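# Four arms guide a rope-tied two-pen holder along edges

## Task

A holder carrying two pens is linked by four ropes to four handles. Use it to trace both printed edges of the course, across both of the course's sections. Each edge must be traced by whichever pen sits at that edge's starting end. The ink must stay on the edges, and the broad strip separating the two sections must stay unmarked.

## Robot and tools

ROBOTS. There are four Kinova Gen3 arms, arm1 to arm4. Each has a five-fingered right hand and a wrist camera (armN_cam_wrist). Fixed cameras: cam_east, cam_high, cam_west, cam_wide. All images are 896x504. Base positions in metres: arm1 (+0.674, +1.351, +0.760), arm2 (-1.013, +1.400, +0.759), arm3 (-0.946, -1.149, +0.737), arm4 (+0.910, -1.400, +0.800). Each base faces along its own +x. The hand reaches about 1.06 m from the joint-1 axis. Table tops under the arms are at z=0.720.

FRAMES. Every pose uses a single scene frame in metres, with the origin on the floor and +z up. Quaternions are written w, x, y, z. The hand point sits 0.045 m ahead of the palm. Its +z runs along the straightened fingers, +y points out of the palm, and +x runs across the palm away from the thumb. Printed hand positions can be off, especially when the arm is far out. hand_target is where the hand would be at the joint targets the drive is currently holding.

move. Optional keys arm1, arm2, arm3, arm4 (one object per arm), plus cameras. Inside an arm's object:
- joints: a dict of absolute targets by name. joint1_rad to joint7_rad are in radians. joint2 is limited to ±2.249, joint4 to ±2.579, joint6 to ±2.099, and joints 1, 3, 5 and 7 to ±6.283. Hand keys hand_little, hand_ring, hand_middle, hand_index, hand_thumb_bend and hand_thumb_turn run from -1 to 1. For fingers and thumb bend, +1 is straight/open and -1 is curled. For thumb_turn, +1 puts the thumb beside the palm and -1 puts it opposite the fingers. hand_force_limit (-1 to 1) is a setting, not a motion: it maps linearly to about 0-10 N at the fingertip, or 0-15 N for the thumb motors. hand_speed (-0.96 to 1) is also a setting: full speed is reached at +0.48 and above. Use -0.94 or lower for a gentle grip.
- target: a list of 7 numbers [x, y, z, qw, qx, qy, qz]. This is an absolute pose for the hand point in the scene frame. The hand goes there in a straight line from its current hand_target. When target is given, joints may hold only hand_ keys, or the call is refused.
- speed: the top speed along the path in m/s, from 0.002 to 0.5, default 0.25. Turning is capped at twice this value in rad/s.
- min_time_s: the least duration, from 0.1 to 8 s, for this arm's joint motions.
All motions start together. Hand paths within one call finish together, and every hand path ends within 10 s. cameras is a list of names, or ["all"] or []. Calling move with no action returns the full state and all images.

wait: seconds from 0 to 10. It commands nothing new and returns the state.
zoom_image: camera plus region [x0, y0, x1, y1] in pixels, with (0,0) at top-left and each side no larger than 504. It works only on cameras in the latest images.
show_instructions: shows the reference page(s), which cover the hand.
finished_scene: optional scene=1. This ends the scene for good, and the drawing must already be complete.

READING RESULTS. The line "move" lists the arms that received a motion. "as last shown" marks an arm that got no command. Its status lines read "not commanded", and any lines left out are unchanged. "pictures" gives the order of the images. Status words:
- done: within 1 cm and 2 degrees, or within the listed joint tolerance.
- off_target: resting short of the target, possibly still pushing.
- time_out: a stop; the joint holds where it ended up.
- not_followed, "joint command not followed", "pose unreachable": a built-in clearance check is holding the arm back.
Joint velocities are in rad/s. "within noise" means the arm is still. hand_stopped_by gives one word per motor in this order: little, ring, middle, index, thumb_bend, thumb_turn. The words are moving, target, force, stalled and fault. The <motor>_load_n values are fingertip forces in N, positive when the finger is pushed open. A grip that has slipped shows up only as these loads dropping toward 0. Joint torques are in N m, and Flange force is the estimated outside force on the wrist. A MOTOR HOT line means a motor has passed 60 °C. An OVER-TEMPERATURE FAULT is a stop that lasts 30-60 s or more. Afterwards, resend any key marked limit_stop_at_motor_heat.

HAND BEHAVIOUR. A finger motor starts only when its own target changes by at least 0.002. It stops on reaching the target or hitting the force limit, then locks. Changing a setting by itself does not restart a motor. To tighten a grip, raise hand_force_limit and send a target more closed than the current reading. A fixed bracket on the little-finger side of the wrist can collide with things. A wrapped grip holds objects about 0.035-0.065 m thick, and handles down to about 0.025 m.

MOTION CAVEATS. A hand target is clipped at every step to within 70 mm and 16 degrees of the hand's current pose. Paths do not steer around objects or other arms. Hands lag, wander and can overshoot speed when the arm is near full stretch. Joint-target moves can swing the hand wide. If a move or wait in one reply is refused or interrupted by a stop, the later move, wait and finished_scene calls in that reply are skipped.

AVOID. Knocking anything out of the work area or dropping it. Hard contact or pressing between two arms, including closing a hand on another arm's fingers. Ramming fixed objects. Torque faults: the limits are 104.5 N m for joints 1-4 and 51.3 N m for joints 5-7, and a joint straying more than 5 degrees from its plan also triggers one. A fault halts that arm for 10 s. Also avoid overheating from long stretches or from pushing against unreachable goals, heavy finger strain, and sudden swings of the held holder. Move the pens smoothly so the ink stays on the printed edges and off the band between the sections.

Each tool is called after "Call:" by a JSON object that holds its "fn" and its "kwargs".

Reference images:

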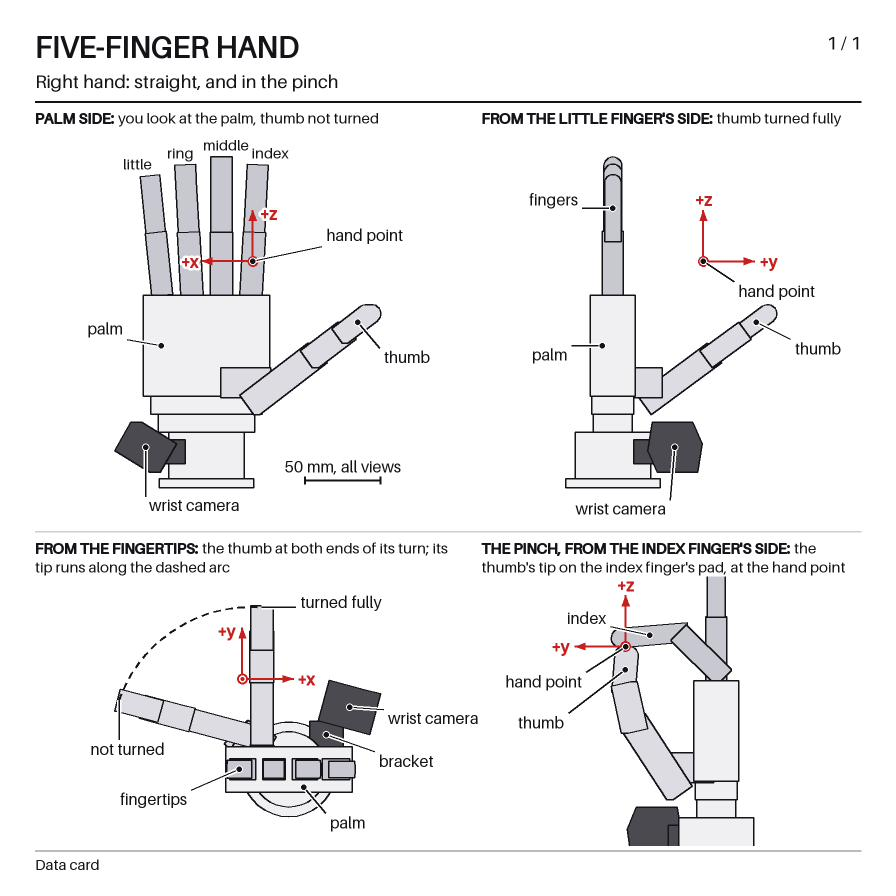

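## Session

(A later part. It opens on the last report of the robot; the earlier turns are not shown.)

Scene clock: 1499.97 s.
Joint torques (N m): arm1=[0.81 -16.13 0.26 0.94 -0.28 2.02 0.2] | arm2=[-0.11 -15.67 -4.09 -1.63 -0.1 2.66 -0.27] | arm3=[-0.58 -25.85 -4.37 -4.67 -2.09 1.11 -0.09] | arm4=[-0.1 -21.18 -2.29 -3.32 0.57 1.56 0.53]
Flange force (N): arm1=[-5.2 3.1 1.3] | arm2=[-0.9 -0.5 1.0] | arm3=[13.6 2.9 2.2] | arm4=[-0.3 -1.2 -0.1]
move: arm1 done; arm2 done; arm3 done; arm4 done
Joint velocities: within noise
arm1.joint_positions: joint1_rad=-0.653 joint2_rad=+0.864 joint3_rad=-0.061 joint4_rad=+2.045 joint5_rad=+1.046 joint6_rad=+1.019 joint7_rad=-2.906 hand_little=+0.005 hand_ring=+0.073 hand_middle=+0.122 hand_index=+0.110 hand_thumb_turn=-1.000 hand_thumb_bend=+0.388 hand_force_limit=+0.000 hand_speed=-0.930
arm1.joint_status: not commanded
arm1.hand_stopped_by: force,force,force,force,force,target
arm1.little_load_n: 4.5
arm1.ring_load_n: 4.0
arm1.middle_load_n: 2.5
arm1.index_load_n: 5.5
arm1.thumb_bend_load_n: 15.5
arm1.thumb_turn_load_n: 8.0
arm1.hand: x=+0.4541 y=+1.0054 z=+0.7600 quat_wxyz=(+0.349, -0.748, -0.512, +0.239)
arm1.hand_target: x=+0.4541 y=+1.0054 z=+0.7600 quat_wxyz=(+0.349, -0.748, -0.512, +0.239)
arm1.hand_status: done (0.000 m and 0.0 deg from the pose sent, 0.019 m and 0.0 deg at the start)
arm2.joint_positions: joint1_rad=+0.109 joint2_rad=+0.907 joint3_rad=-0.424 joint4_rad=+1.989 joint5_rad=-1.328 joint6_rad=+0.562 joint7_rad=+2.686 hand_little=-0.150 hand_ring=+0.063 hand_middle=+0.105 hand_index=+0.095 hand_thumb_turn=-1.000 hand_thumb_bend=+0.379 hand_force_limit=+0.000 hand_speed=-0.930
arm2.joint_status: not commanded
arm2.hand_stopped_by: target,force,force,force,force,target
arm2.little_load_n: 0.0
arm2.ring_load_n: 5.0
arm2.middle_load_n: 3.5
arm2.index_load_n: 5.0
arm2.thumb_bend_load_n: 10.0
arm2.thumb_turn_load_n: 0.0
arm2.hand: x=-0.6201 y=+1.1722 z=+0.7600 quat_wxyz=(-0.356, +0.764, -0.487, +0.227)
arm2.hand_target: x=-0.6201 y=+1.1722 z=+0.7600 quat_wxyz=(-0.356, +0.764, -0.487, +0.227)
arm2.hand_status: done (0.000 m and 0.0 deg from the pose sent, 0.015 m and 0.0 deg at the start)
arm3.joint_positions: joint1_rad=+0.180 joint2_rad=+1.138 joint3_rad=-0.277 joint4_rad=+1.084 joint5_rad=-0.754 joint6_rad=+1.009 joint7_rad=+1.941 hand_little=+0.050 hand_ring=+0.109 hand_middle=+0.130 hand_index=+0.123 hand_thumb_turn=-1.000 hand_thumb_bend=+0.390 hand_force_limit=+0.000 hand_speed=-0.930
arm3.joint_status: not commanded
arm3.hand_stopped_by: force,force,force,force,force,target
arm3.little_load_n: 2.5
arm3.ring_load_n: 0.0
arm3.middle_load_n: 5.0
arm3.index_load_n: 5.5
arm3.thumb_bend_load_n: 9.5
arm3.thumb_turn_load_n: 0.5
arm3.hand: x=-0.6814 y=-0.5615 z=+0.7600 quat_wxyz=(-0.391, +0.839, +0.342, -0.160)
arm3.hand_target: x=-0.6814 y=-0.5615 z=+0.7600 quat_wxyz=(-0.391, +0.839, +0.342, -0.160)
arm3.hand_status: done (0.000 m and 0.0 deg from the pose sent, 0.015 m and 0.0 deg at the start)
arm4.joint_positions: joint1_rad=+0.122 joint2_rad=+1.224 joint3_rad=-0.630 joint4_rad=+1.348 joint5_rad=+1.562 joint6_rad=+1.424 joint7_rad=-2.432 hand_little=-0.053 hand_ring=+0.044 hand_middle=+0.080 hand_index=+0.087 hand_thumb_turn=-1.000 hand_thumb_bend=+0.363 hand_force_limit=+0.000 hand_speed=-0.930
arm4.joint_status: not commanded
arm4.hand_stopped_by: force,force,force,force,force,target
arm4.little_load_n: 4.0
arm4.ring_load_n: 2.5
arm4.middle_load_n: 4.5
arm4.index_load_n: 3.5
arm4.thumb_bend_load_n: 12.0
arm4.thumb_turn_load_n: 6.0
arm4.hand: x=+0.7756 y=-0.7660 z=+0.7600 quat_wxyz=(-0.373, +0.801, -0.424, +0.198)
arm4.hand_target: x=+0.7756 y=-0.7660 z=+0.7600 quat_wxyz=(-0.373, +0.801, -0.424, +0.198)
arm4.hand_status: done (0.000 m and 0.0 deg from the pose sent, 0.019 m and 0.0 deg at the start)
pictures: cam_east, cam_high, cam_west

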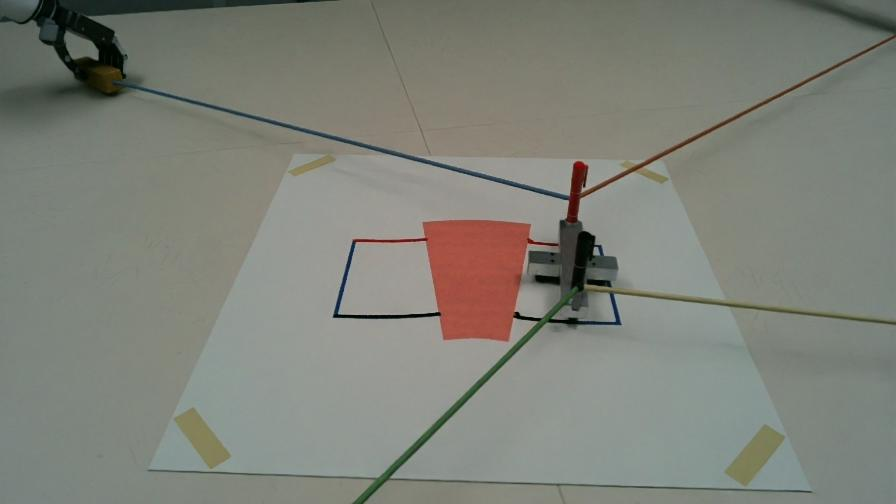

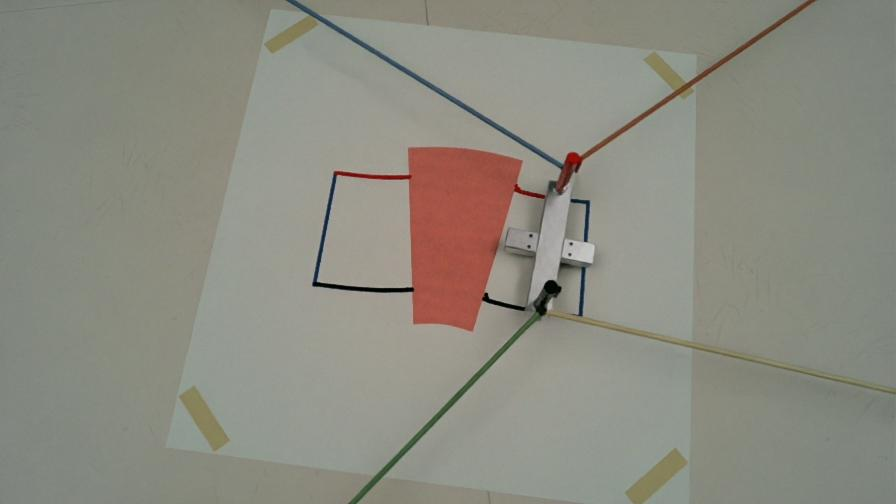

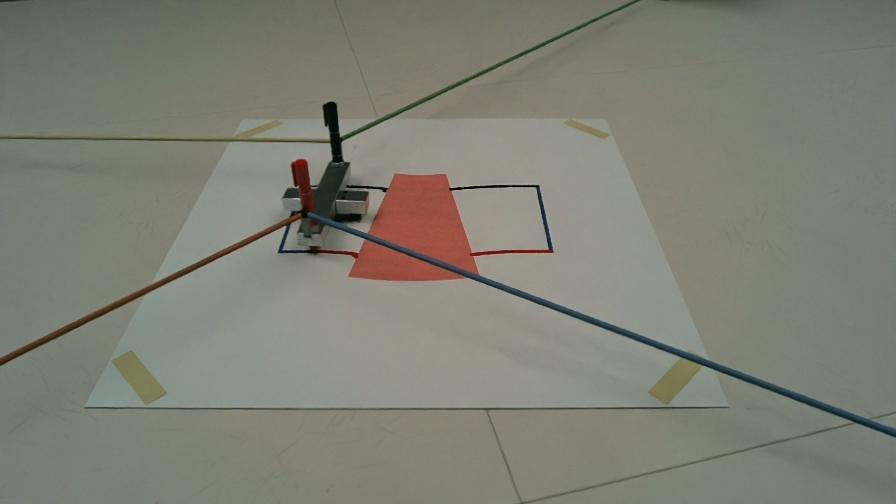

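Call:
{"fn": "move", "kwargs": {"arm1": {"target":[0.4589,1.0240,0.7600,0.3487,-0.7478,-0.5121,0.2388],"speed":0.015}, "arm2": {"target":[-0.6167,1.1866,0.7600,0.3564,-0.7644,0.4870,-0.2271],"speed":0.015}, "arm3": {"target":[-0.6780,-0.5471,0.7600,0.3913,-0.8391,-0.3424,0.1597],"speed":0.015}, "arm4": {"target":[0.7804,-0.7474,0.7600,0.3735,-0.8010,0.4241,-0.1977],"speed":0.015}, "cameras": ["cam_east","cam_west","cam_high"]}}

Call:
{"fn": "zoom_image", "kwargs": {"camera": "cam_west", "region": [270, 230, 320, 270]}}

Call:
{"fn": "zoom_image", "kwargs": {"camera": "cam_east", "region": [560, 290, 625, 340]}}

Scene clock: 1515.60 s.
Joint torques (N m): arm1=[0.78 -15.54 0.26 1.35 -0.36 2 0.18] | arm2=[-0.13 -15.35 -4.23 -1.43 -0.05 2.66 -0.26] | arm3=[-0.62 -26.29 -4.26 -4.86 -2.15 1.06 -0.08] | arm4=[-0.1 -21.65 -2.07 -3.71 0.72 1.5 0.53]
Flange force (N): arm1=[-5.0 3.0 1.5] | arm2=[-0.9 -0.5 1.0] | arm3=[14.5 2.7 2.3] | arm4=[0.3 -1.3 -0.4]
move: arm1 done; arm2 done; arm3 done; arm4 done
Joint velocities: within noise
arm1.joint_positions: joint1_rad=-0.666 joint2_rad=+0.853 joint3_rad=-0.061 joint4_rad=+2.107 joint5_rad=+1.062 joint6_rad=+0.995 joint7_rad=-2.961 hand_little=+0.005 hand_ring=+0.073 hand_middle=+0.122 hand_index=+0.110 hand_thumb_turn=-1.000 hand_thumb_bend=+0.388 hand_force_limit=+0.000 hand_speed=-0.930
arm1.joint_status: not commanded
arm1.hand_stopped_by: force,force,force,force,force,target
arm1.little_load_n: 4.5
arm1.ring_load_n: 4.5
arm1.middle_load_n: 2.5
arm1.index_load_n: 5.5
arm1.thumb_bend_load_n: 15.5
arm1.thumb_turn_load_n: 8.0
arm1.hand: x=+0.4589 y=+1.0240 z=+0.7600 quat_wxyz=(+0.349, -0.748, -0.512, +0.239)
arm1.hand_target: x=+0.4589 y=+1.0240 z=+0.7600 quat_wxyz=(+0.349, -0.748, -0.512, +0.239)
arm1.hand_status: done (0.000 m and 0.0 deg from the pose sent, 0.019 m and 0.0 deg at the start)
arm2.joint_positions: joint1_rad=+0.107 joint2_rad=+0.907 joint3_rad=-0.458 joint4_rad=+2.023 joint5_rad=-1.390 joint6_rad=+0.524 joint7_rad=+2.739 hand_little=-0.150 hand_ring=+0.063 hand_middle=+0.105 hand_index=+0.095 hand_thumb_turn=-1.000 hand_thumb_bend=+0.379 hand_force_limit=+0.000 hand_speed=-0.930
arm2.joint_status: not commanded
arm2.hand_stopped_by: target,force,force,force,force,target
arm2.little_load_n: 0.0
arm2.ring_load_n: 5.0
arm2.middle_load_n: 3.5
arm2.index_load_n: 4.5
arm2.thumb_bend_load_n: 10.5
arm2.thumb_turn_load_n: 0.0
arm2.hand: x=-0.6167 y=+1.1866 z=+0.7600 quat_wxyz=(-0.356, +0.764, -0.487, +0.227)
arm2.hand_target: x=-0.6167 y=+1.1866 z=+0.7600 quat_wxyz=(-0.356, +0.764, -0.487, +0.227)
arm2.hand_status: done (0.000 m and 0.0 deg from the pose sent, 0.015 m and 0.0 deg at the start)
arm3.joint_positions: joint1_rad=+0.158 joint2_rad=+1.165 joint3_rad=-0.266 joint4_rad=+1.014 joint5_rad=-0.747 joint6_rad=+1.035 joint7_rad=+1.905 hand_little=+0.050 hand_ring=+0.109 hand_middle=+0.130 hand_index=+0.123 hand_thumb_turn=-1.000 hand_thumb_bend=+0.390 hand_force_limit=+0.000 hand_speed=-0.930
arm3.joint_status: not commanded
arm3.hand_stopped_by: force,force,force,force,force,target
arm3.little_load_n: 2.5
arm3.ring_load_n: 0.0
arm3.middle_load_n: 4.5
arm3.index_load_n: 5.5
arm3.thumb_bend_load_n: 10.0
arm3.thumb_turn_load_n: 0.0
arm3.hand: x=-0.6780 y=-0.5471 z=+0.7600 quat_wxyz=(-0.391, +0.839, +0.342, -0.160)
arm3.hand_target: x=-0.6780 y=-0.5471 z=+0.7600 quat_wxyz=(-0.391, +0.839, +0.342, -0.160)
arm3.hand_status: done (0.000 m and 0.0 deg from the pose sent, 0.015 m and 0.0 deg at the start)
arm4.joint_positions: joint1_rad=+0.130 joint2_rad=+1.241 joint3_rad=-0.623 joint4_rad=+1.286 joint5_rad=+1.567 joint6_rad=+1.412 joint7_rad=-2.378 hand_little=-0.053 hand_ring=+0.044 hand_middle=+0.080 hand_index=+0.087 hand_thumb_turn=-1.000 hand_thumb_bend=+0.363 hand_force_limit=+0.000 hand_speed=-0.930
arm4.joint_status: not commanded
arm4.hand_stopped_by: force,force,force,force,force,target
arm4.little_load_n: 4.5
arm4.ring_load_n: 2.0
arm4.middle_load_n: 5.0
arm4.index_load_n: 3.5
arm4.thumb_bend_load_n: 12.0
arm4.thumb_turn_load_n: 6.0
arm4.hand: x=+0.7804 y=-0.7474 z=+0.7600 quat_wxyz=(-0.373, +0.801, -0.424, +0.198)
arm4.hand_target: x=+0.7804 y=-0.7474 z=+0.7600 quat_wxyz=(-0.373, +0.801, -0.424, +0.198)
arm4.hand_status: done (0.000 m and 0.0 deg from the pose sent, 0.019 m and 0.0 deg at the start)
pictures: cam_east, cam_high, cam_west

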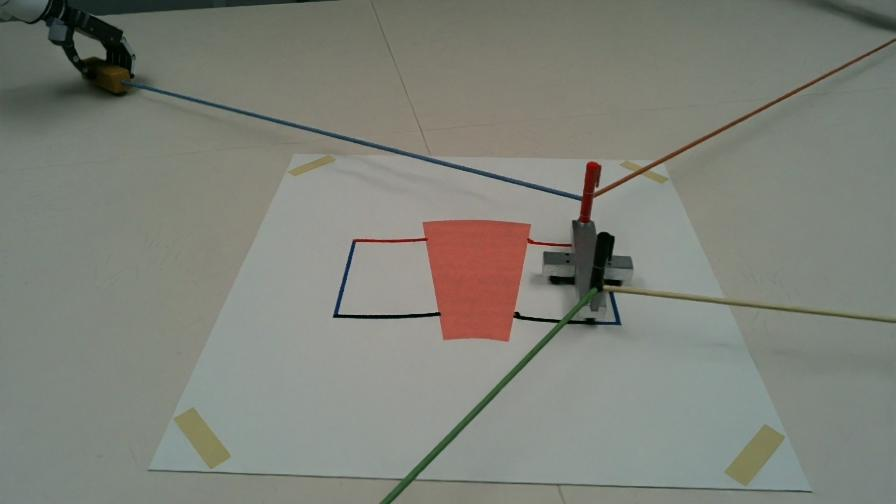

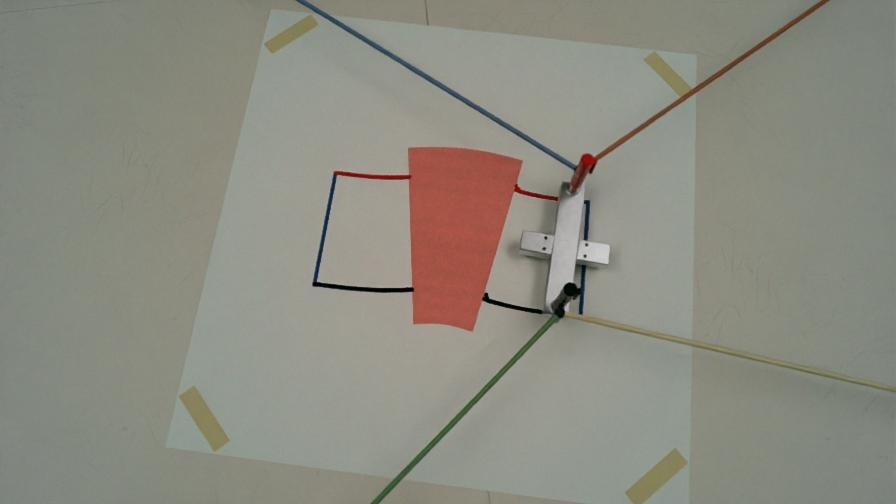

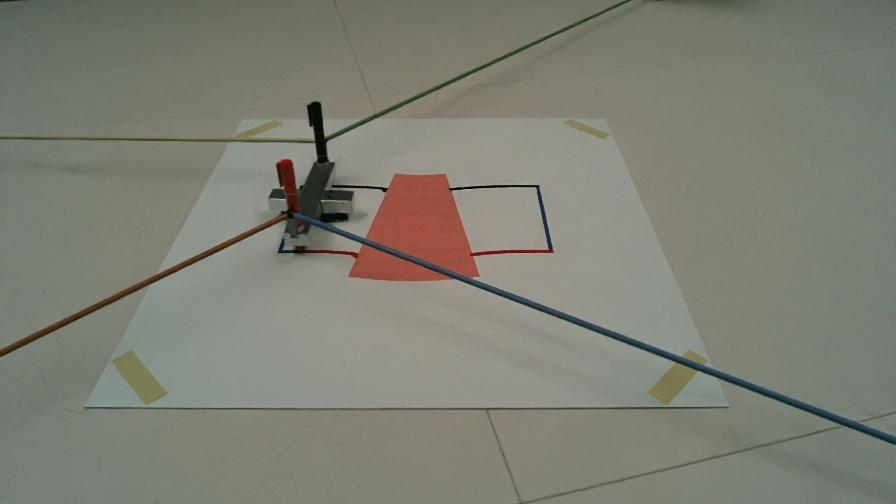

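Scaled by 10.080 from the camera's image (finer frame: 1280x720).

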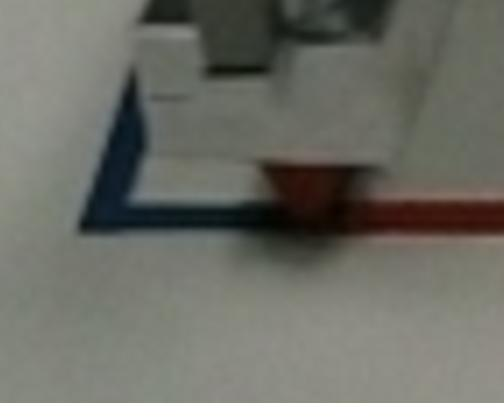

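Scaled by 7.754 from the camera's image (finer frame: 1280x720).

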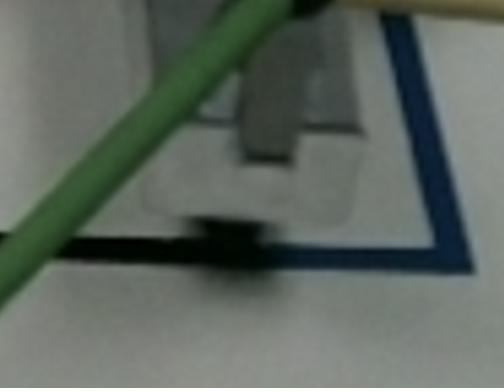

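Call:
{"fn": "move", "kwargs": {"arm1": {"target":[0.4633,1.0427,0.7600,0.3487,-0.7478,-0.5121,0.2388],"speed":0.015}, "arm2": {"target":[-0.6134,1.2010,0.7600,0.3564,-0.7644,0.4870,-0.2271],"speed":0.015}, "arm3": {"target":[-0.6747,-0.5327,0.7600,0.3913,-0.8391,-0.3424,0.1597],"speed":0.015}, "arm4": {"target":[0.7848,-0.7287,0.7600,0.3735,-0.8010,0.4241,-0.1977],"speed":0.015}, "cameras": ["cam_east","cam_west","cam_high"]}}

Call:
{"fn": "zoom_image", "kwargs": {"camera": "cam_west", "region": [260, 230, 310, 270]}}

Call:
{"fn": "zoom_image", "kwargs": {"camera": "cam_east", "region": [580, 300, 630, 340]}}

Scene clock: 1540.57 s.
Joint torques (N m): arm1=[0.79 -14.98 0.27 1.85 -0.43 1.99 0.21] | arm2=[-0.09 -15.05 -4.37 -1.39 -0.04 2.65 -0.25] | arm3=[-0.6 -26.87 -4.16 -5.17 -2.21 0.96 -0.07] | arm4=[-0.08 -22.26 -2.03 -4.01 0.91 1.41 0.5]
Flange force (N): arm1=[-4.9 3.2 1.7] | arm2=[-1.0 -0.6 0.8] | arm3=[15.5 2.5 2.5] | arm4=[0.2 -1.1 -0.4]
move: arm1 done; arm2 done; arm3 done; arm4 done
Joint velocities: within noise
arm1.joint_positions: joint1_rad=-0.680 joint2_rad=+0.845 joint3_rad=-0.061 joint4_rad=+2.169 joint5_rad=+1.080 joint6_rad=+0.971 joint7_rad=-3.018 hand_little=+0.005 hand_ring=+0.073 hand_middle=+0.122 hand_index=+0.110 hand_thumb_turn=-1.000 hand_thumb_bend=+0.388 hand_force_limit=+0.000 hand_speed=-0.930
arm1.joint_status: not commanded
arm1.hand_stopped_by: force,force,force,force,force,target
arm1.little_load_n: 4.5
arm1.ring_load_n: 4.5
arm1.middle_load_n: 2.5
arm1.index_load_n: 6.0
arm1.thumb_bend_load_n: 15.5
arm1.thumb_turn_load_n: 7.5
arm1.hand: x=+0.4633 y=+1.0427 z=+0.7600 quat_wxyz=(+0.349, -0.748, -0.512, +0.239)
arm1.hand_target: x=+0.4633 y=+1.0427 z=+0.7600 quat_wxyz=(+0.349, -0.748, -0.512, +0.239)
arm1.hand_status: done (0.000 m and 0.0 deg from the pose sent, 0.019 m and 0.0 deg at the start)
arm2.joint_positions: joint1_rad=+0.104 joint2_rad=+0.909 joint3_rad=-0.493 joint4_rad=+2.056 joint5_rad=-1.462 joint6_rad=+0.487 joint7_rad=+2.801 hand_little=-0.150 hand_ring=+0.063 hand_middle=+0.105 hand_index=+0.095 hand_thumb_turn=-1.000 hand_thumb_bend=+0.379 hand_force_limit=+0.000 hand_speed=-0.930
arm2.joint_status: not commanded
arm2.hand_stopped_by: target,force,force,force,force,target
arm2.little_load_n: 0.0
arm2.ring_load_n: 5.0
arm2.middle_load_n: 3.5
arm2.index_load_n: 5.0
arm2.thumb_bend_load_n: 10.0
arm2.thumb_turn_load_n: 0.0
arm2.hand: x=-0.6134 y=+1.2010 z=+0.7600 quat_wxyz=(-0.356, +0.764, -0.487, +0.227)
arm2.hand_target: x=-0.6134 y=+1.2010 z=+0.7600 quat_wxyz=(-0.356, +0.764, -0.487, +0.227)
arm2.hand_status: done (0.000 m and 0.0 deg from the pose sent, 0.015 m and 0.0 deg at the start)
arm3.joint_positions: joint1_rad=+0.136 joint2_rad=+1.194 joint3_rad=-0.255 joint4_rad=+0.938 joint5_rad=-0.740 joint6_rad=+1.063 joint7_rad=+1.868 hand_little=+0.050 hand_ring=+0.109 hand_middle=+0.130 hand_index=+0.123 hand_thumb_turn=-1.000 hand_thumb_bend=+0.390 hand_force_limit=+0.000 hand_speed=-0.930
arm3.joint_status: not commanded
arm3.hand_stopped_by: force,force,force,force,force,target
arm3.little_load_n: 2.5
arm3.ring_load_n: 0.0
arm3.middle_load_n: 4.5
arm3.index_load_n: 5.5
arm3.thumb_bend_load_n: 10.0
arm3.thumb_turn_load_n: 0.0
arm3.hand: x=-0.6747 y=-0.5327 z=+0.7600 quat_wxyz=(-0.391, +0.839, +0.342, -0.160)
arm3.hand_target: x=-0.6747 y=-0.5327 z=+0.7600 quat_wxyz=(-0.391, +0.839, +0.342, -0.160)
arm3.hand_status: done (0.000 m and 0.0 deg from the pose sent, 0.015 m and 0.0 deg at the start)
arm4.joint_positions: joint1_rad=+0.136 joint2_rad=+1.260 joint3_rad=-0.617 joint4_rad=+1.219 joint5_rad=+1.570 joint6_rad=+1.400 joint7_rad=-2.322 hand_little=-0.053 hand_ring=+0.044 hand_middle=+0.080 hand_index=+0.087 hand_thumb_turn=-1.000 hand_thumb_bend=+0.363 hand_force_limit=+0.000 hand_speed=-0.930
arm4.joint_status: not commanded
arm4.hand_stopped_by: force,force,force,force,force,target
arm4.little_load_n: 4.0
arm4.ring_load_n: 2.0
arm4.middle_load_n: 4.5
arm4.index_load_n: 3.5
arm4.thumb_bend_load_n: 12.5
arm4.thumb_turn_load_n: 6.0
arm4.hand: x=+0.7848 y=-0.7287 z=+0.7600 quat_wxyz=(-0.374, +0.801, -0.424, +0.198)
arm4.hand_target: x=+0.7848 y=-0.7287 z=+0.7600 quat_wxyz=(-0.373, +0.801, -0.424, +0.198)
arm4.hand_status: done (0.000 m and 0.0 deg from the pose sent, 0.019 m and 0.0 deg at the start)
pictures: cam_east, cam_high, cam_west

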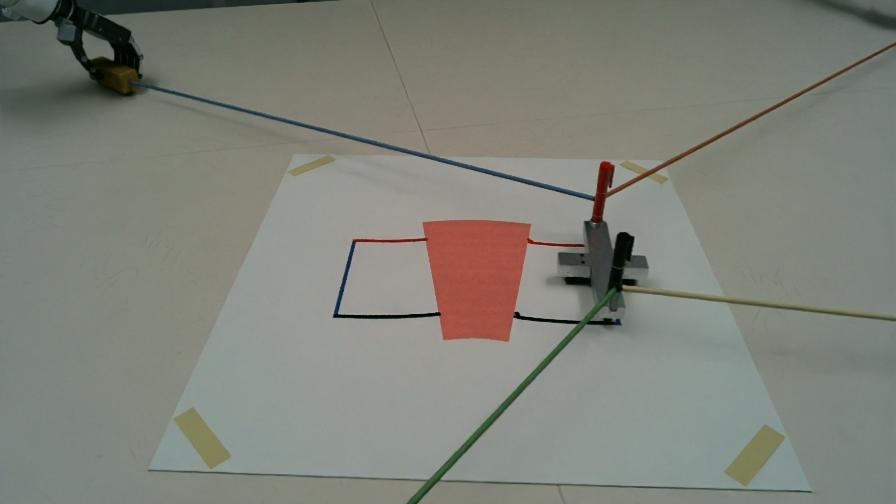

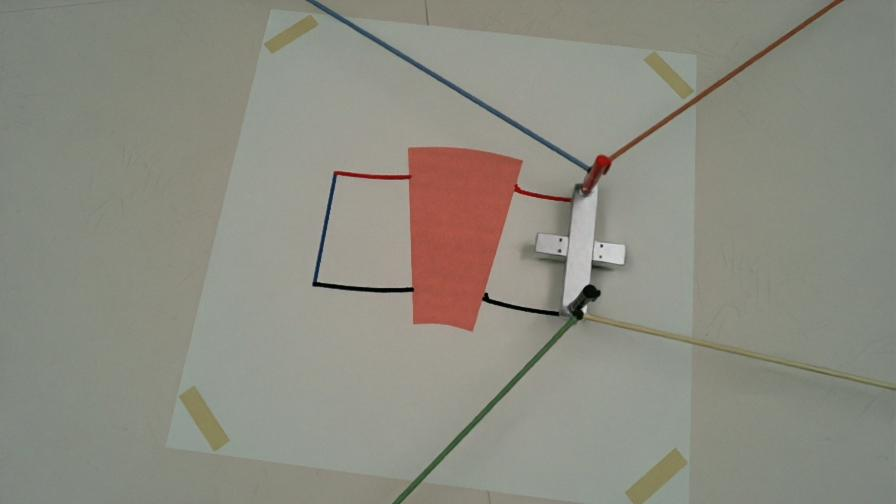

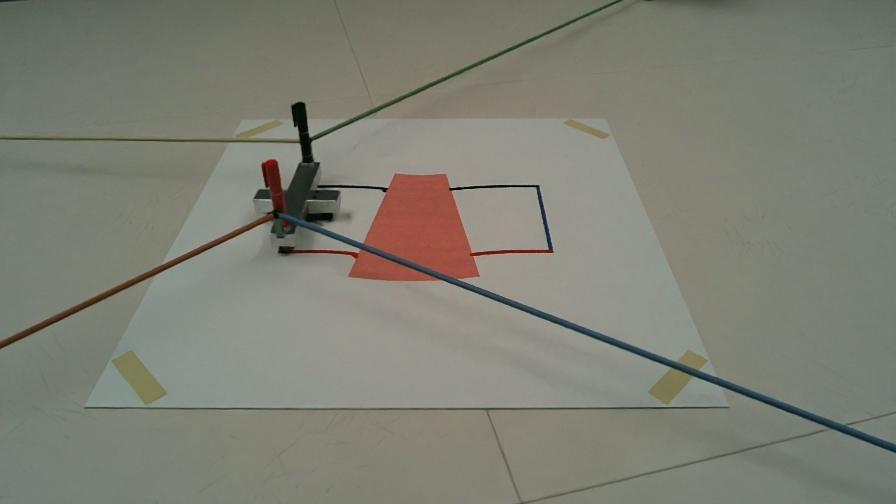

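Scaled by 10.080 from the camera's image (finer frame: 1280x720).

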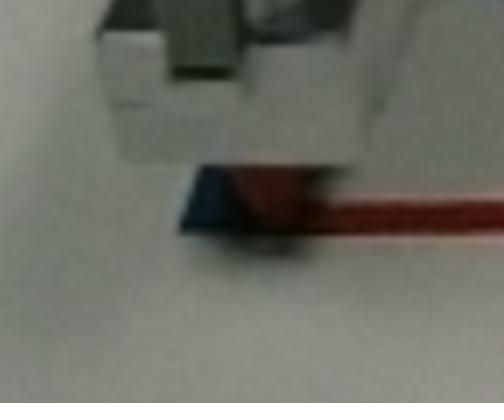

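Scaled by 10.080 from the camera's image (finer frame: 1280x720).

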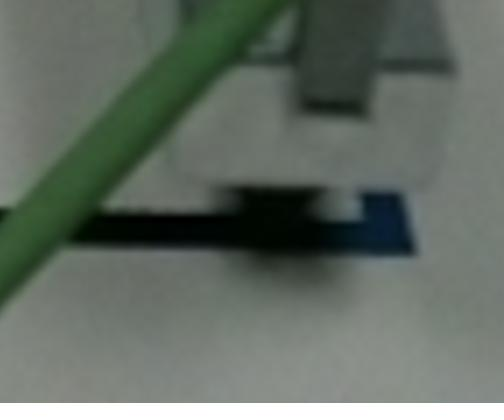

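Call:
{"fn": "move", "kwargs": {"arm1": {"target":[0.4662,1.0545,0.7600,0.3487,-0.7478,-0.5121,0.2388],"speed":0.012}, "arm2": {"target":[-0.6120,1.2077,0.7600,0.3564,-0.7644,0.4870,-0.2271],"speed":0.012}, "arm3": {"target":[-0.6733,-0.5260,0.7600,0.3913,-0.8391,-0.3424,0.1597],"speed":0.012}, "arm4": {"target":[0.7877,-0.7169,0.7600,0.3735,-0.8010,0.4241,-0.1977],"speed":0.012}, "cameras": ["cam_east","cam_west","cam_high"]}}

Call:
{"fn": "zoom_image", "kwargs": {"camera": "cam_west", "region": [260, 230, 310, 270]}}

Call:
{"fn": "zoom_image", "kwargs": {"camera": "cam_east", "region": [580, 300, 630, 340]}}

Scene clock: 1552.30 s.
Joint torques (N m): arm1=[0.82 -14.6 0.26 2.21 -0.57 1.97 0.21] | arm2=[-0.12 -14.95 -4.43 -1.3 0.02 2.65 -0.26] | arm3=[-0.63 -27.06 -4.09 -5.22 -2.23 0.97 -0.1] | arm4=[-0.14 -22.57 -1.95 -4.23 0.93 1.37 0.52]
Flange force (N): arm1=[-4.9 3.2 1.9] | arm2=[-1.3 -0.4 1.1] | arm3=[16.1 2.4 2.6] | arm4=[0.6 -1.1 -0.3]
move: arm1 done; arm2 done; arm3 done; arm4 done
Joint velocities: within noise
arm1.joint_positions: joint1_rad=-0.690 joint2_rad=+0.841 joint3_rad=-0.062 joint4_rad=+2.207 joint5_rad=+1.092 joint6_rad=+0.956 joint7_rad=-3.057 hand_little=+0.005 hand_ring=+0.073 hand_middle=+0.122 hand_index=+0.110 hand_thumb_turn=-1.000 hand_thumb_bend=+0.388 hand_force_limit=+0.000 hand_speed=-0.930
arm1.joint_status: not commanded
arm1.hand_stopped_by: force,force,force,force,force,target
arm1.little_load_n: 4.5
arm1.ring_load_n: 4.5
arm1.middle_load_n: 2.5
arm1.index_load_n: 5.5
arm1.thumb_bend_load_n: 15.5
arm1.thumb_turn_load_n: 8.0
arm1.hand: x=+0.4662 y=+1.0545 z=+0.7600 quat_wxyz=(+0.349, -0.748, -0.512, +0.239)
arm1.hand_target: x=+0.4662 y=+1.0545 z=+0.7600 quat_wxyz=(+0.349, -0.748, -0.512, +0.239)
arm1.hand_status: done (0.000 m and 0.0 deg from the pose sent, 0.012 m and 0.0 deg at the start)
arm2.joint_positions: joint1_rad=+0.103 joint2_rad=+0.910 joint3_rad=-0.508 joint4_rad=+2.071 joint5_rad=-1.500 joint6_rad=+0.472 joint7_rad=+2.835 hand_little=-0.150 hand_ring=+0.063 hand_middle=+0.105 hand_index=+0.095 hand_thumb_turn=-1.000 hand_thumb_bend=+0.379 hand_force_limit=+0.000 hand_speed=-0.930
arm2.joint_status: not commanded
arm2.hand_stopped_by: target,force,force,force,force,target
arm2.little_load_n: 0.0
arm2.ring_load_n: 5.0
arm2.middle_load_n: 3.5
arm2.index_load_n: 5.0
arm2.thumb_bend_load_n: 10.5
arm2.thumb_turn_load_n: 0.0
arm2.hand: x=-0.6120 y=+1.2077 z=+0.7600 quat_wxyz=(-0.356, +0.764, -0.487, +0.227)
arm2.hand_target: x=-0.6120 y=+1.2077 z=+0.7600 quat_wxyz=(-0.356, +0.764, -0.487, +0.227)
arm2.hand_status: done (0.000 m and 0.0 deg from the pose sent, 0.007 m and 0.0 deg at the start)
arm3.joint_positions: joint1_rad=+0.125 joint2_rad=+1.208 joint3_rad=-0.250 joint4_rad=+0.901 joint5_rad=-0.737 joint6_rad=+1.077 joint7_rad=+1.850 hand_little=+0.050 hand_ring=+0.109 hand_middle=+0.130 hand_index=+0.123 hand_thumb_turn=-1.000 hand_thumb_bend=+0.390 hand_force_limit=+0.000 hand_speed=-0.930
arm3.joint_status: not commanded
arm3.hand_stopped_by: force,force,force,force,force,target
arm3.little_load_n: 2.5
arm3.ring_load_n: 0.0
arm3.middle_load_n: 4.5
arm3.index_load_n: 5.5
arm3.thumb_bend_load_n: 10.0
arm3.thumb_turn_load_n: 0.0
arm3.hand: x=-0.6733 y=-0.5260 z=+0.7600 quat_wxyz=(-0.391, +0.839, +0.342, -0.160)
arm3.hand_target: x=-0.6733 y=-0.5260 z=+0.7600 quat_wxyz=(-0.391, +0.839, +0.342, -0.160)
arm3.hand_status: done (0.000 m and 0.0 deg from the pose sent, 0.007 m and 0.0 deg at the start)
arm4.joint_positions: joint1_rad=+0.139 joint2_rad=+1.272 joint3_rad=-0.614 joint4_rad=+1.174 joint5_rad=+1.571 joint6_rad=+1.392 joint7_rad=-2.285 hand_little=-0.053 hand_ring=+0.044 hand_middle=+0.080 hand_index=+0.087 hand_thumb_turn=-1.000 hand_thumb_bend=+0.363 hand_force_limit=+0.000 hand_speed=-0.930
arm4.joint_status: not commanded
arm4.hand_stopped_by: force,force,force,force,force,target
arm4.little_load_n: 4.0
arm4.ring_load_n: 2.0
arm4.middle_load_n: 4.5
arm4.index_load_n: 3.5
arm4.thumb_bend_load_n: 12.5
arm4.thumb_turn_load_n: 6.0
arm4.hand: x=+0.7877 y=-0.7169 z=+0.7600 quat_wxyz=(-0.374, +0.801, -0.424, +0.198)
arm4.hand_target: x=+0.7877 y=-0.7169 z=+0.7600 quat_wxyz=(-0.374, +0.801, -0.424, +0.198)
arm4.hand_status: done (0.000 m and 0.0 deg from the pose sent, 0.012 m and 0.0 deg at the start)
pictures: cam_east, cam_high, cam_west

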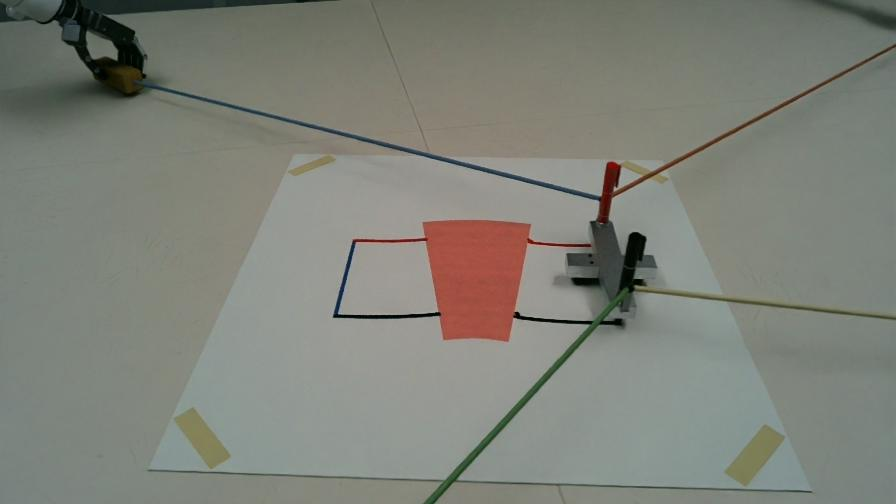

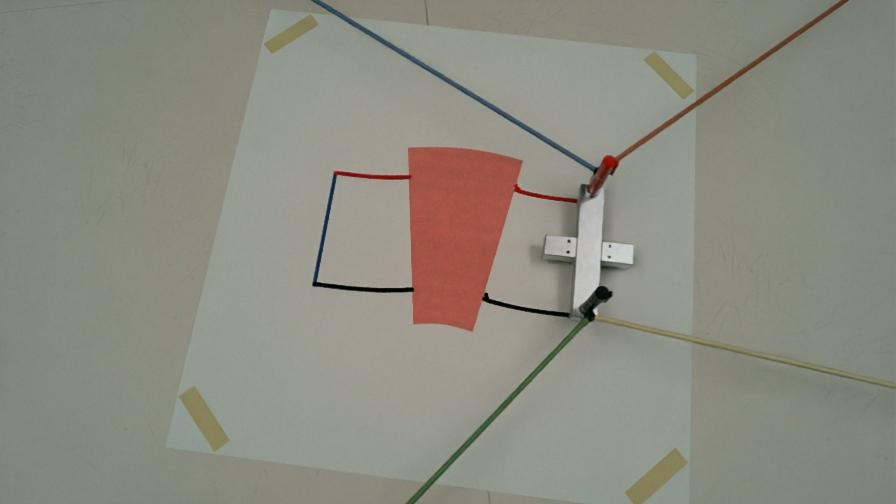

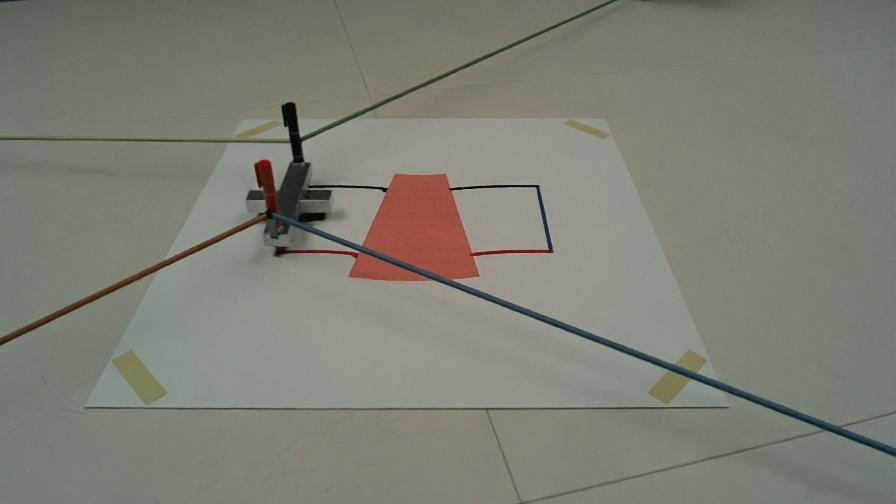

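Scaled by 10.080 from the camera's image (finer frame: 1280x720).

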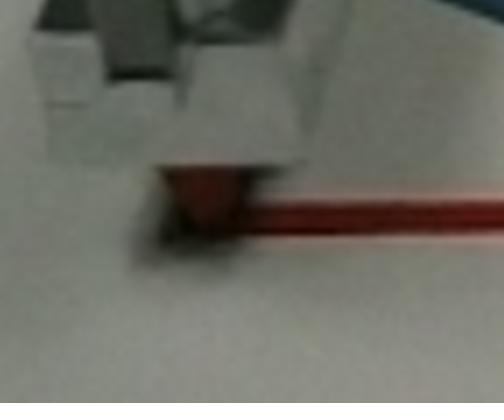

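Scaled by 10.080 from the camera's image (finer frame: 1280x720).

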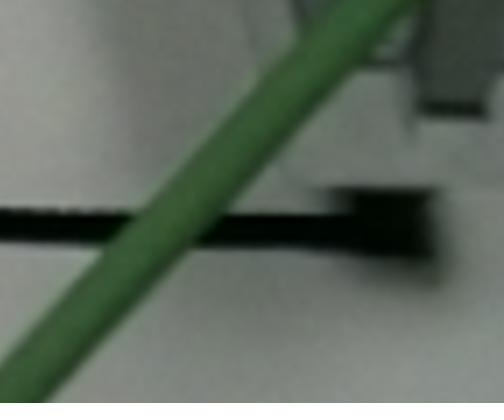

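Call:
{"fn": "move", "kwargs": {"arm1": {"target":[0.4641,1.0489,0.7600,0.3487,-0.7478,-0.5121,0.2388],"speed":0.01}, "arm2": {"target":[-0.6092,1.2024,0.7600,0.3564,-0.7644,0.4870,-0.2271],"speed":0.01}, "arm3": {"target":[-0.6692,-0.5216,0.7600,0.3913,-0.8391,-0.3424,0.1597],"speed":0.01}, "arm4": {"target":[0.7839,-0.7123,0.7600,0.3735,-0.8010,0.4241,-0.1977],"speed":0.01}, "cameras": ["cam_east","cam_west","cam_wide"]}}

Call:
{"fn": "zoom_image", "kwargs": {"camera": "cam_west", "region": [260, 230, 310, 270]}}

Call:
{"fn": "zoom_image", "kwargs": {"camera": "cam_east", "region": [580, 300, 630, 340]}}

Scene clock: 1572.23 s.
Joint torques (N m): arm1=[0.6 -15.42 0.29 0.77 0.02 1.88 0.04] | arm2=[0.48 -15.86 -4.14 -2.89 -0.22 2.44 -0.07] | arm3=[-0.39 -27.66 -3.96 -5.91 -2.33 0.57 0.02] | arm4=[-0.84 -23.57 -2.41 -5.01 1.5 0.71 0.37]
Flange force (N): arm1=[-2.5 3.1 1.9] | arm2=[-3.3 -0.3 0.9] | arm3=[15.4 2.5 2.6] | arm4=[2.8 -1.0 -0.3]
move: arm1 done; arm2 done; arm3 done; arm4 done
Joint velocities: within noise
arm1.joint_positions: joint1_rad=-0.684 joint2_rad=+0.843 joint3_rad=-0.061 joint4_rad=+2.189 joint5_rad=+1.088 joint6_rad=+0.963 joint7_rad=-3.038 hand_little=+0.005 hand_ring=+0.073 hand_middle=+0.122 hand_index=+0.110 hand_thumb_turn=-1.000 hand_thumb_bend=+0.388 hand_force_limit=+0.000 hand_speed=-0.930
arm1.joint_status: not commanded
arm1.hand_stopped_by: force,force,force,force,force,target
arm1.little_load_n: 5.0
arm1.ring_load_n: 4.5
arm1.middle_load_n: 2.5
arm1.index_load_n: 5.5
arm1.thumb_bend_load_n: 15.5
arm1.thumb_turn_load_n: 7.5
arm1.hand: x=+0.4641 y=+1.0489 z=+0.7600 quat_wxyz=(+0.349, -0.748, -0.512, +0.239)
arm1.hand_target: x=+0.4641 y=+1.0489 z=+0.7600 quat_wxyz=(+0.349, -0.748, -0.512, +0.239)
arm1.hand_status: done (0.000 m and 0.0 deg from the pose sent, 0.006 m and 0.0 deg at the start)
arm2.joint_positions: joint1_rad=+0.096 joint2_rad=+0.911 joint3_rad=-0.497 joint4_rad=+2.052 joint5_rad=-1.470 joint6_rad=+0.481 joint7_rad=+2.801 hand_little=-0.150 hand_ring=+0.063 hand_middle=+0.105 hand_index=+0.095 hand_thumb_turn=-1.000 hand_thumb_bend=+0.379 hand_force_limit=+0.000 hand_speed=-0.930
arm2.joint_status: not commanded
arm2.hand_stopped_by: target,force,force,force,force,target
arm2.little_load_n: 0.0
arm2.ring_load_n: 3.5
arm2.middle_load_n: 3.5
arm2.index_load_n: 6.0
arm2.thumb_bend_load_n: 10.0
arm2.thumb_turn_load_n: 0.0
arm2.hand: x=-0.6092 y=+1.2024 z=+0.7600 quat_wxyz=(-0.356, +0.764, -0.487, +0.227)
arm2.hand_target: x=-0.6092 y=+1.2024 z=+0.7600 quat_wxyz=(-0.356, +0.764, -0.487, +0.227)
arm2.hand_status: done (0.000 m and 0.0 deg from the pose sent, 0.006 m and 0.0 deg at the start)
arm3.joint_positions: joint1_rad=+0.120 joint2_rad=+1.223 joint3_rad=-0.245 joint4_rad=+0.862 joint5_rad=-0.733 joint6_rad=+1.095 joint7_rad=+1.835 hand_little=+0.050 hand_ring=+0.109 hand_middle=+0.130 hand_index=+0.123 hand_thumb_turn=-1.000 hand_thumb_bend=+0.390 hand_force_limit=+0.000 hand_speed=-0.930
arm3.joint_status: not commanded
arm3.hand_stopped_by: force,force,force,force,force,target
arm3.little_load_n: 2.0
arm3.ring_load_n: 0.0
arm3.middle_load_n: 4.5
arm3.index_load_n: 5.5
arm3.thumb_bend_load_n: 10.0
arm3.thumb_turn_load_n: 0.0
arm3.hand: x=-0.6692 y=-0.5216 z=+0.7600 quat_wxyz=(-0.391, +0.839, +0.342, -0.160)
arm3.hand_target: x=-0.6692 y=-0.5216 z=+0.7600 quat_wxyz=(-0.391, +0.839, +0.342, -0.160)
arm3.hand_status: done (0.000 m and 0.0 deg from the pose sent, 0.006 m and 0.0 deg at the start)
arm4.joint_positions: joint1_rad=+0.131 joint2_rad=+1.281 joint3_rad=-0.614 joint4_rad=+1.145 joint5_rad=+1.568 joint6_rad=+1.395 joint7_rad=-2.268 hand_little=-0.053 hand_ring=+0.044 hand_middle=+0.080 hand_index=+0.087 hand_thumb_turn=-1.000 hand_thumb_bend=+0.363 hand_force_limit=+0.000 hand_speed=-0.930
arm4.joint_status: not commanded
arm4.hand_stopped_by: force,force,force,force,force,target
arm4.little_load_n: 4.5
arm4.ring_load_n: 2.5
arm4.middle_load_n: 5.0
arm4.index_load_n: 3.0
arm4.thumb_bend_load_n: 12.5
arm4.thumb_turn_load_n: 5.5
arm4.hand: x=+0.7839 y=-0.7123 z=+0.7600 quat_wxyz=(-0.373, +0.801, -0.424, +0.198)
arm4.hand_target: x=+0.7839 y=-0.7123 z=+0.7600 quat_wxyz=(-0.373, +0.801, -0.424, +0.198)
arm4.hand_status: done (0.000 m and 0.0 deg from the pose sent, 0.006 m and 0.0 deg at the start)

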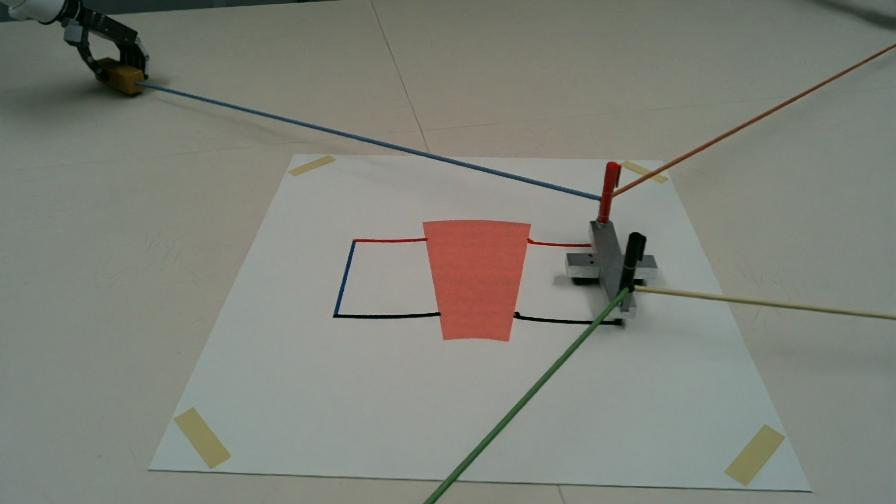

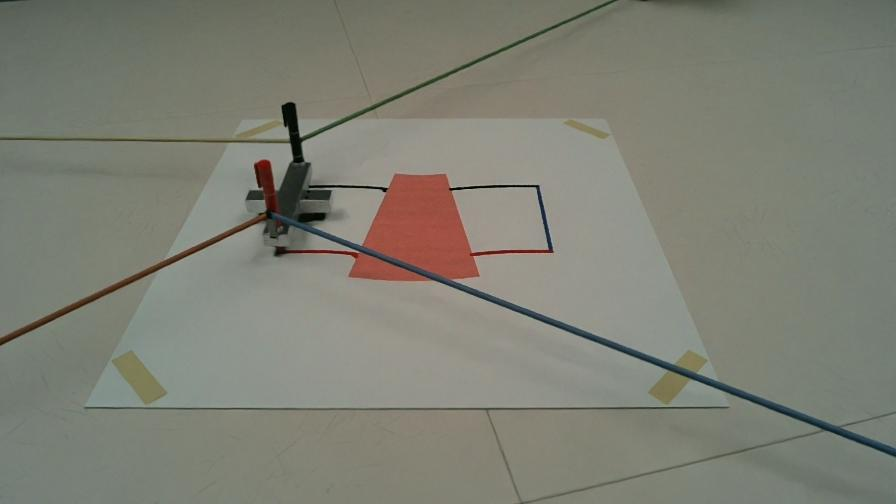

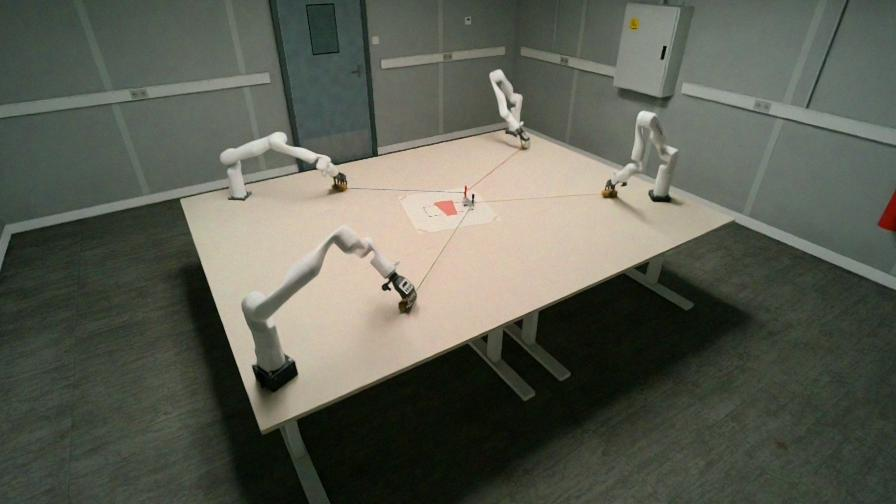

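Scaled by 10.080 from the camera's image (finer frame: 1280x720).

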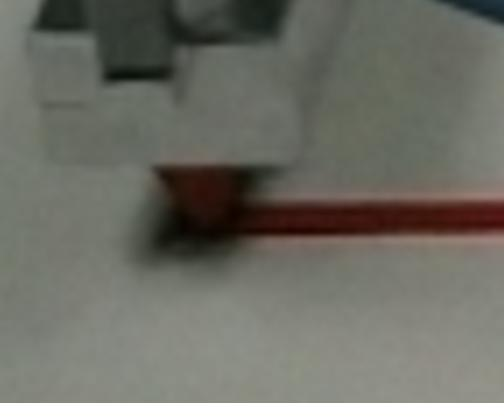

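Scaled by 10.080 from the camera's image (finer frame: 1280x720).

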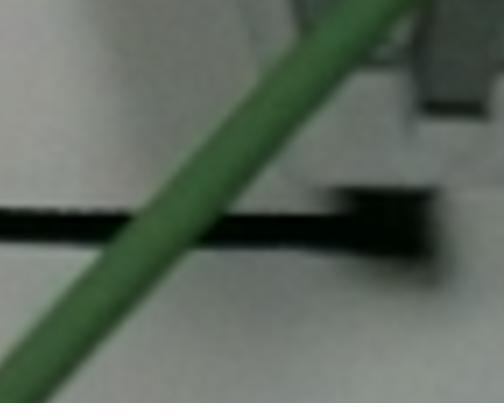

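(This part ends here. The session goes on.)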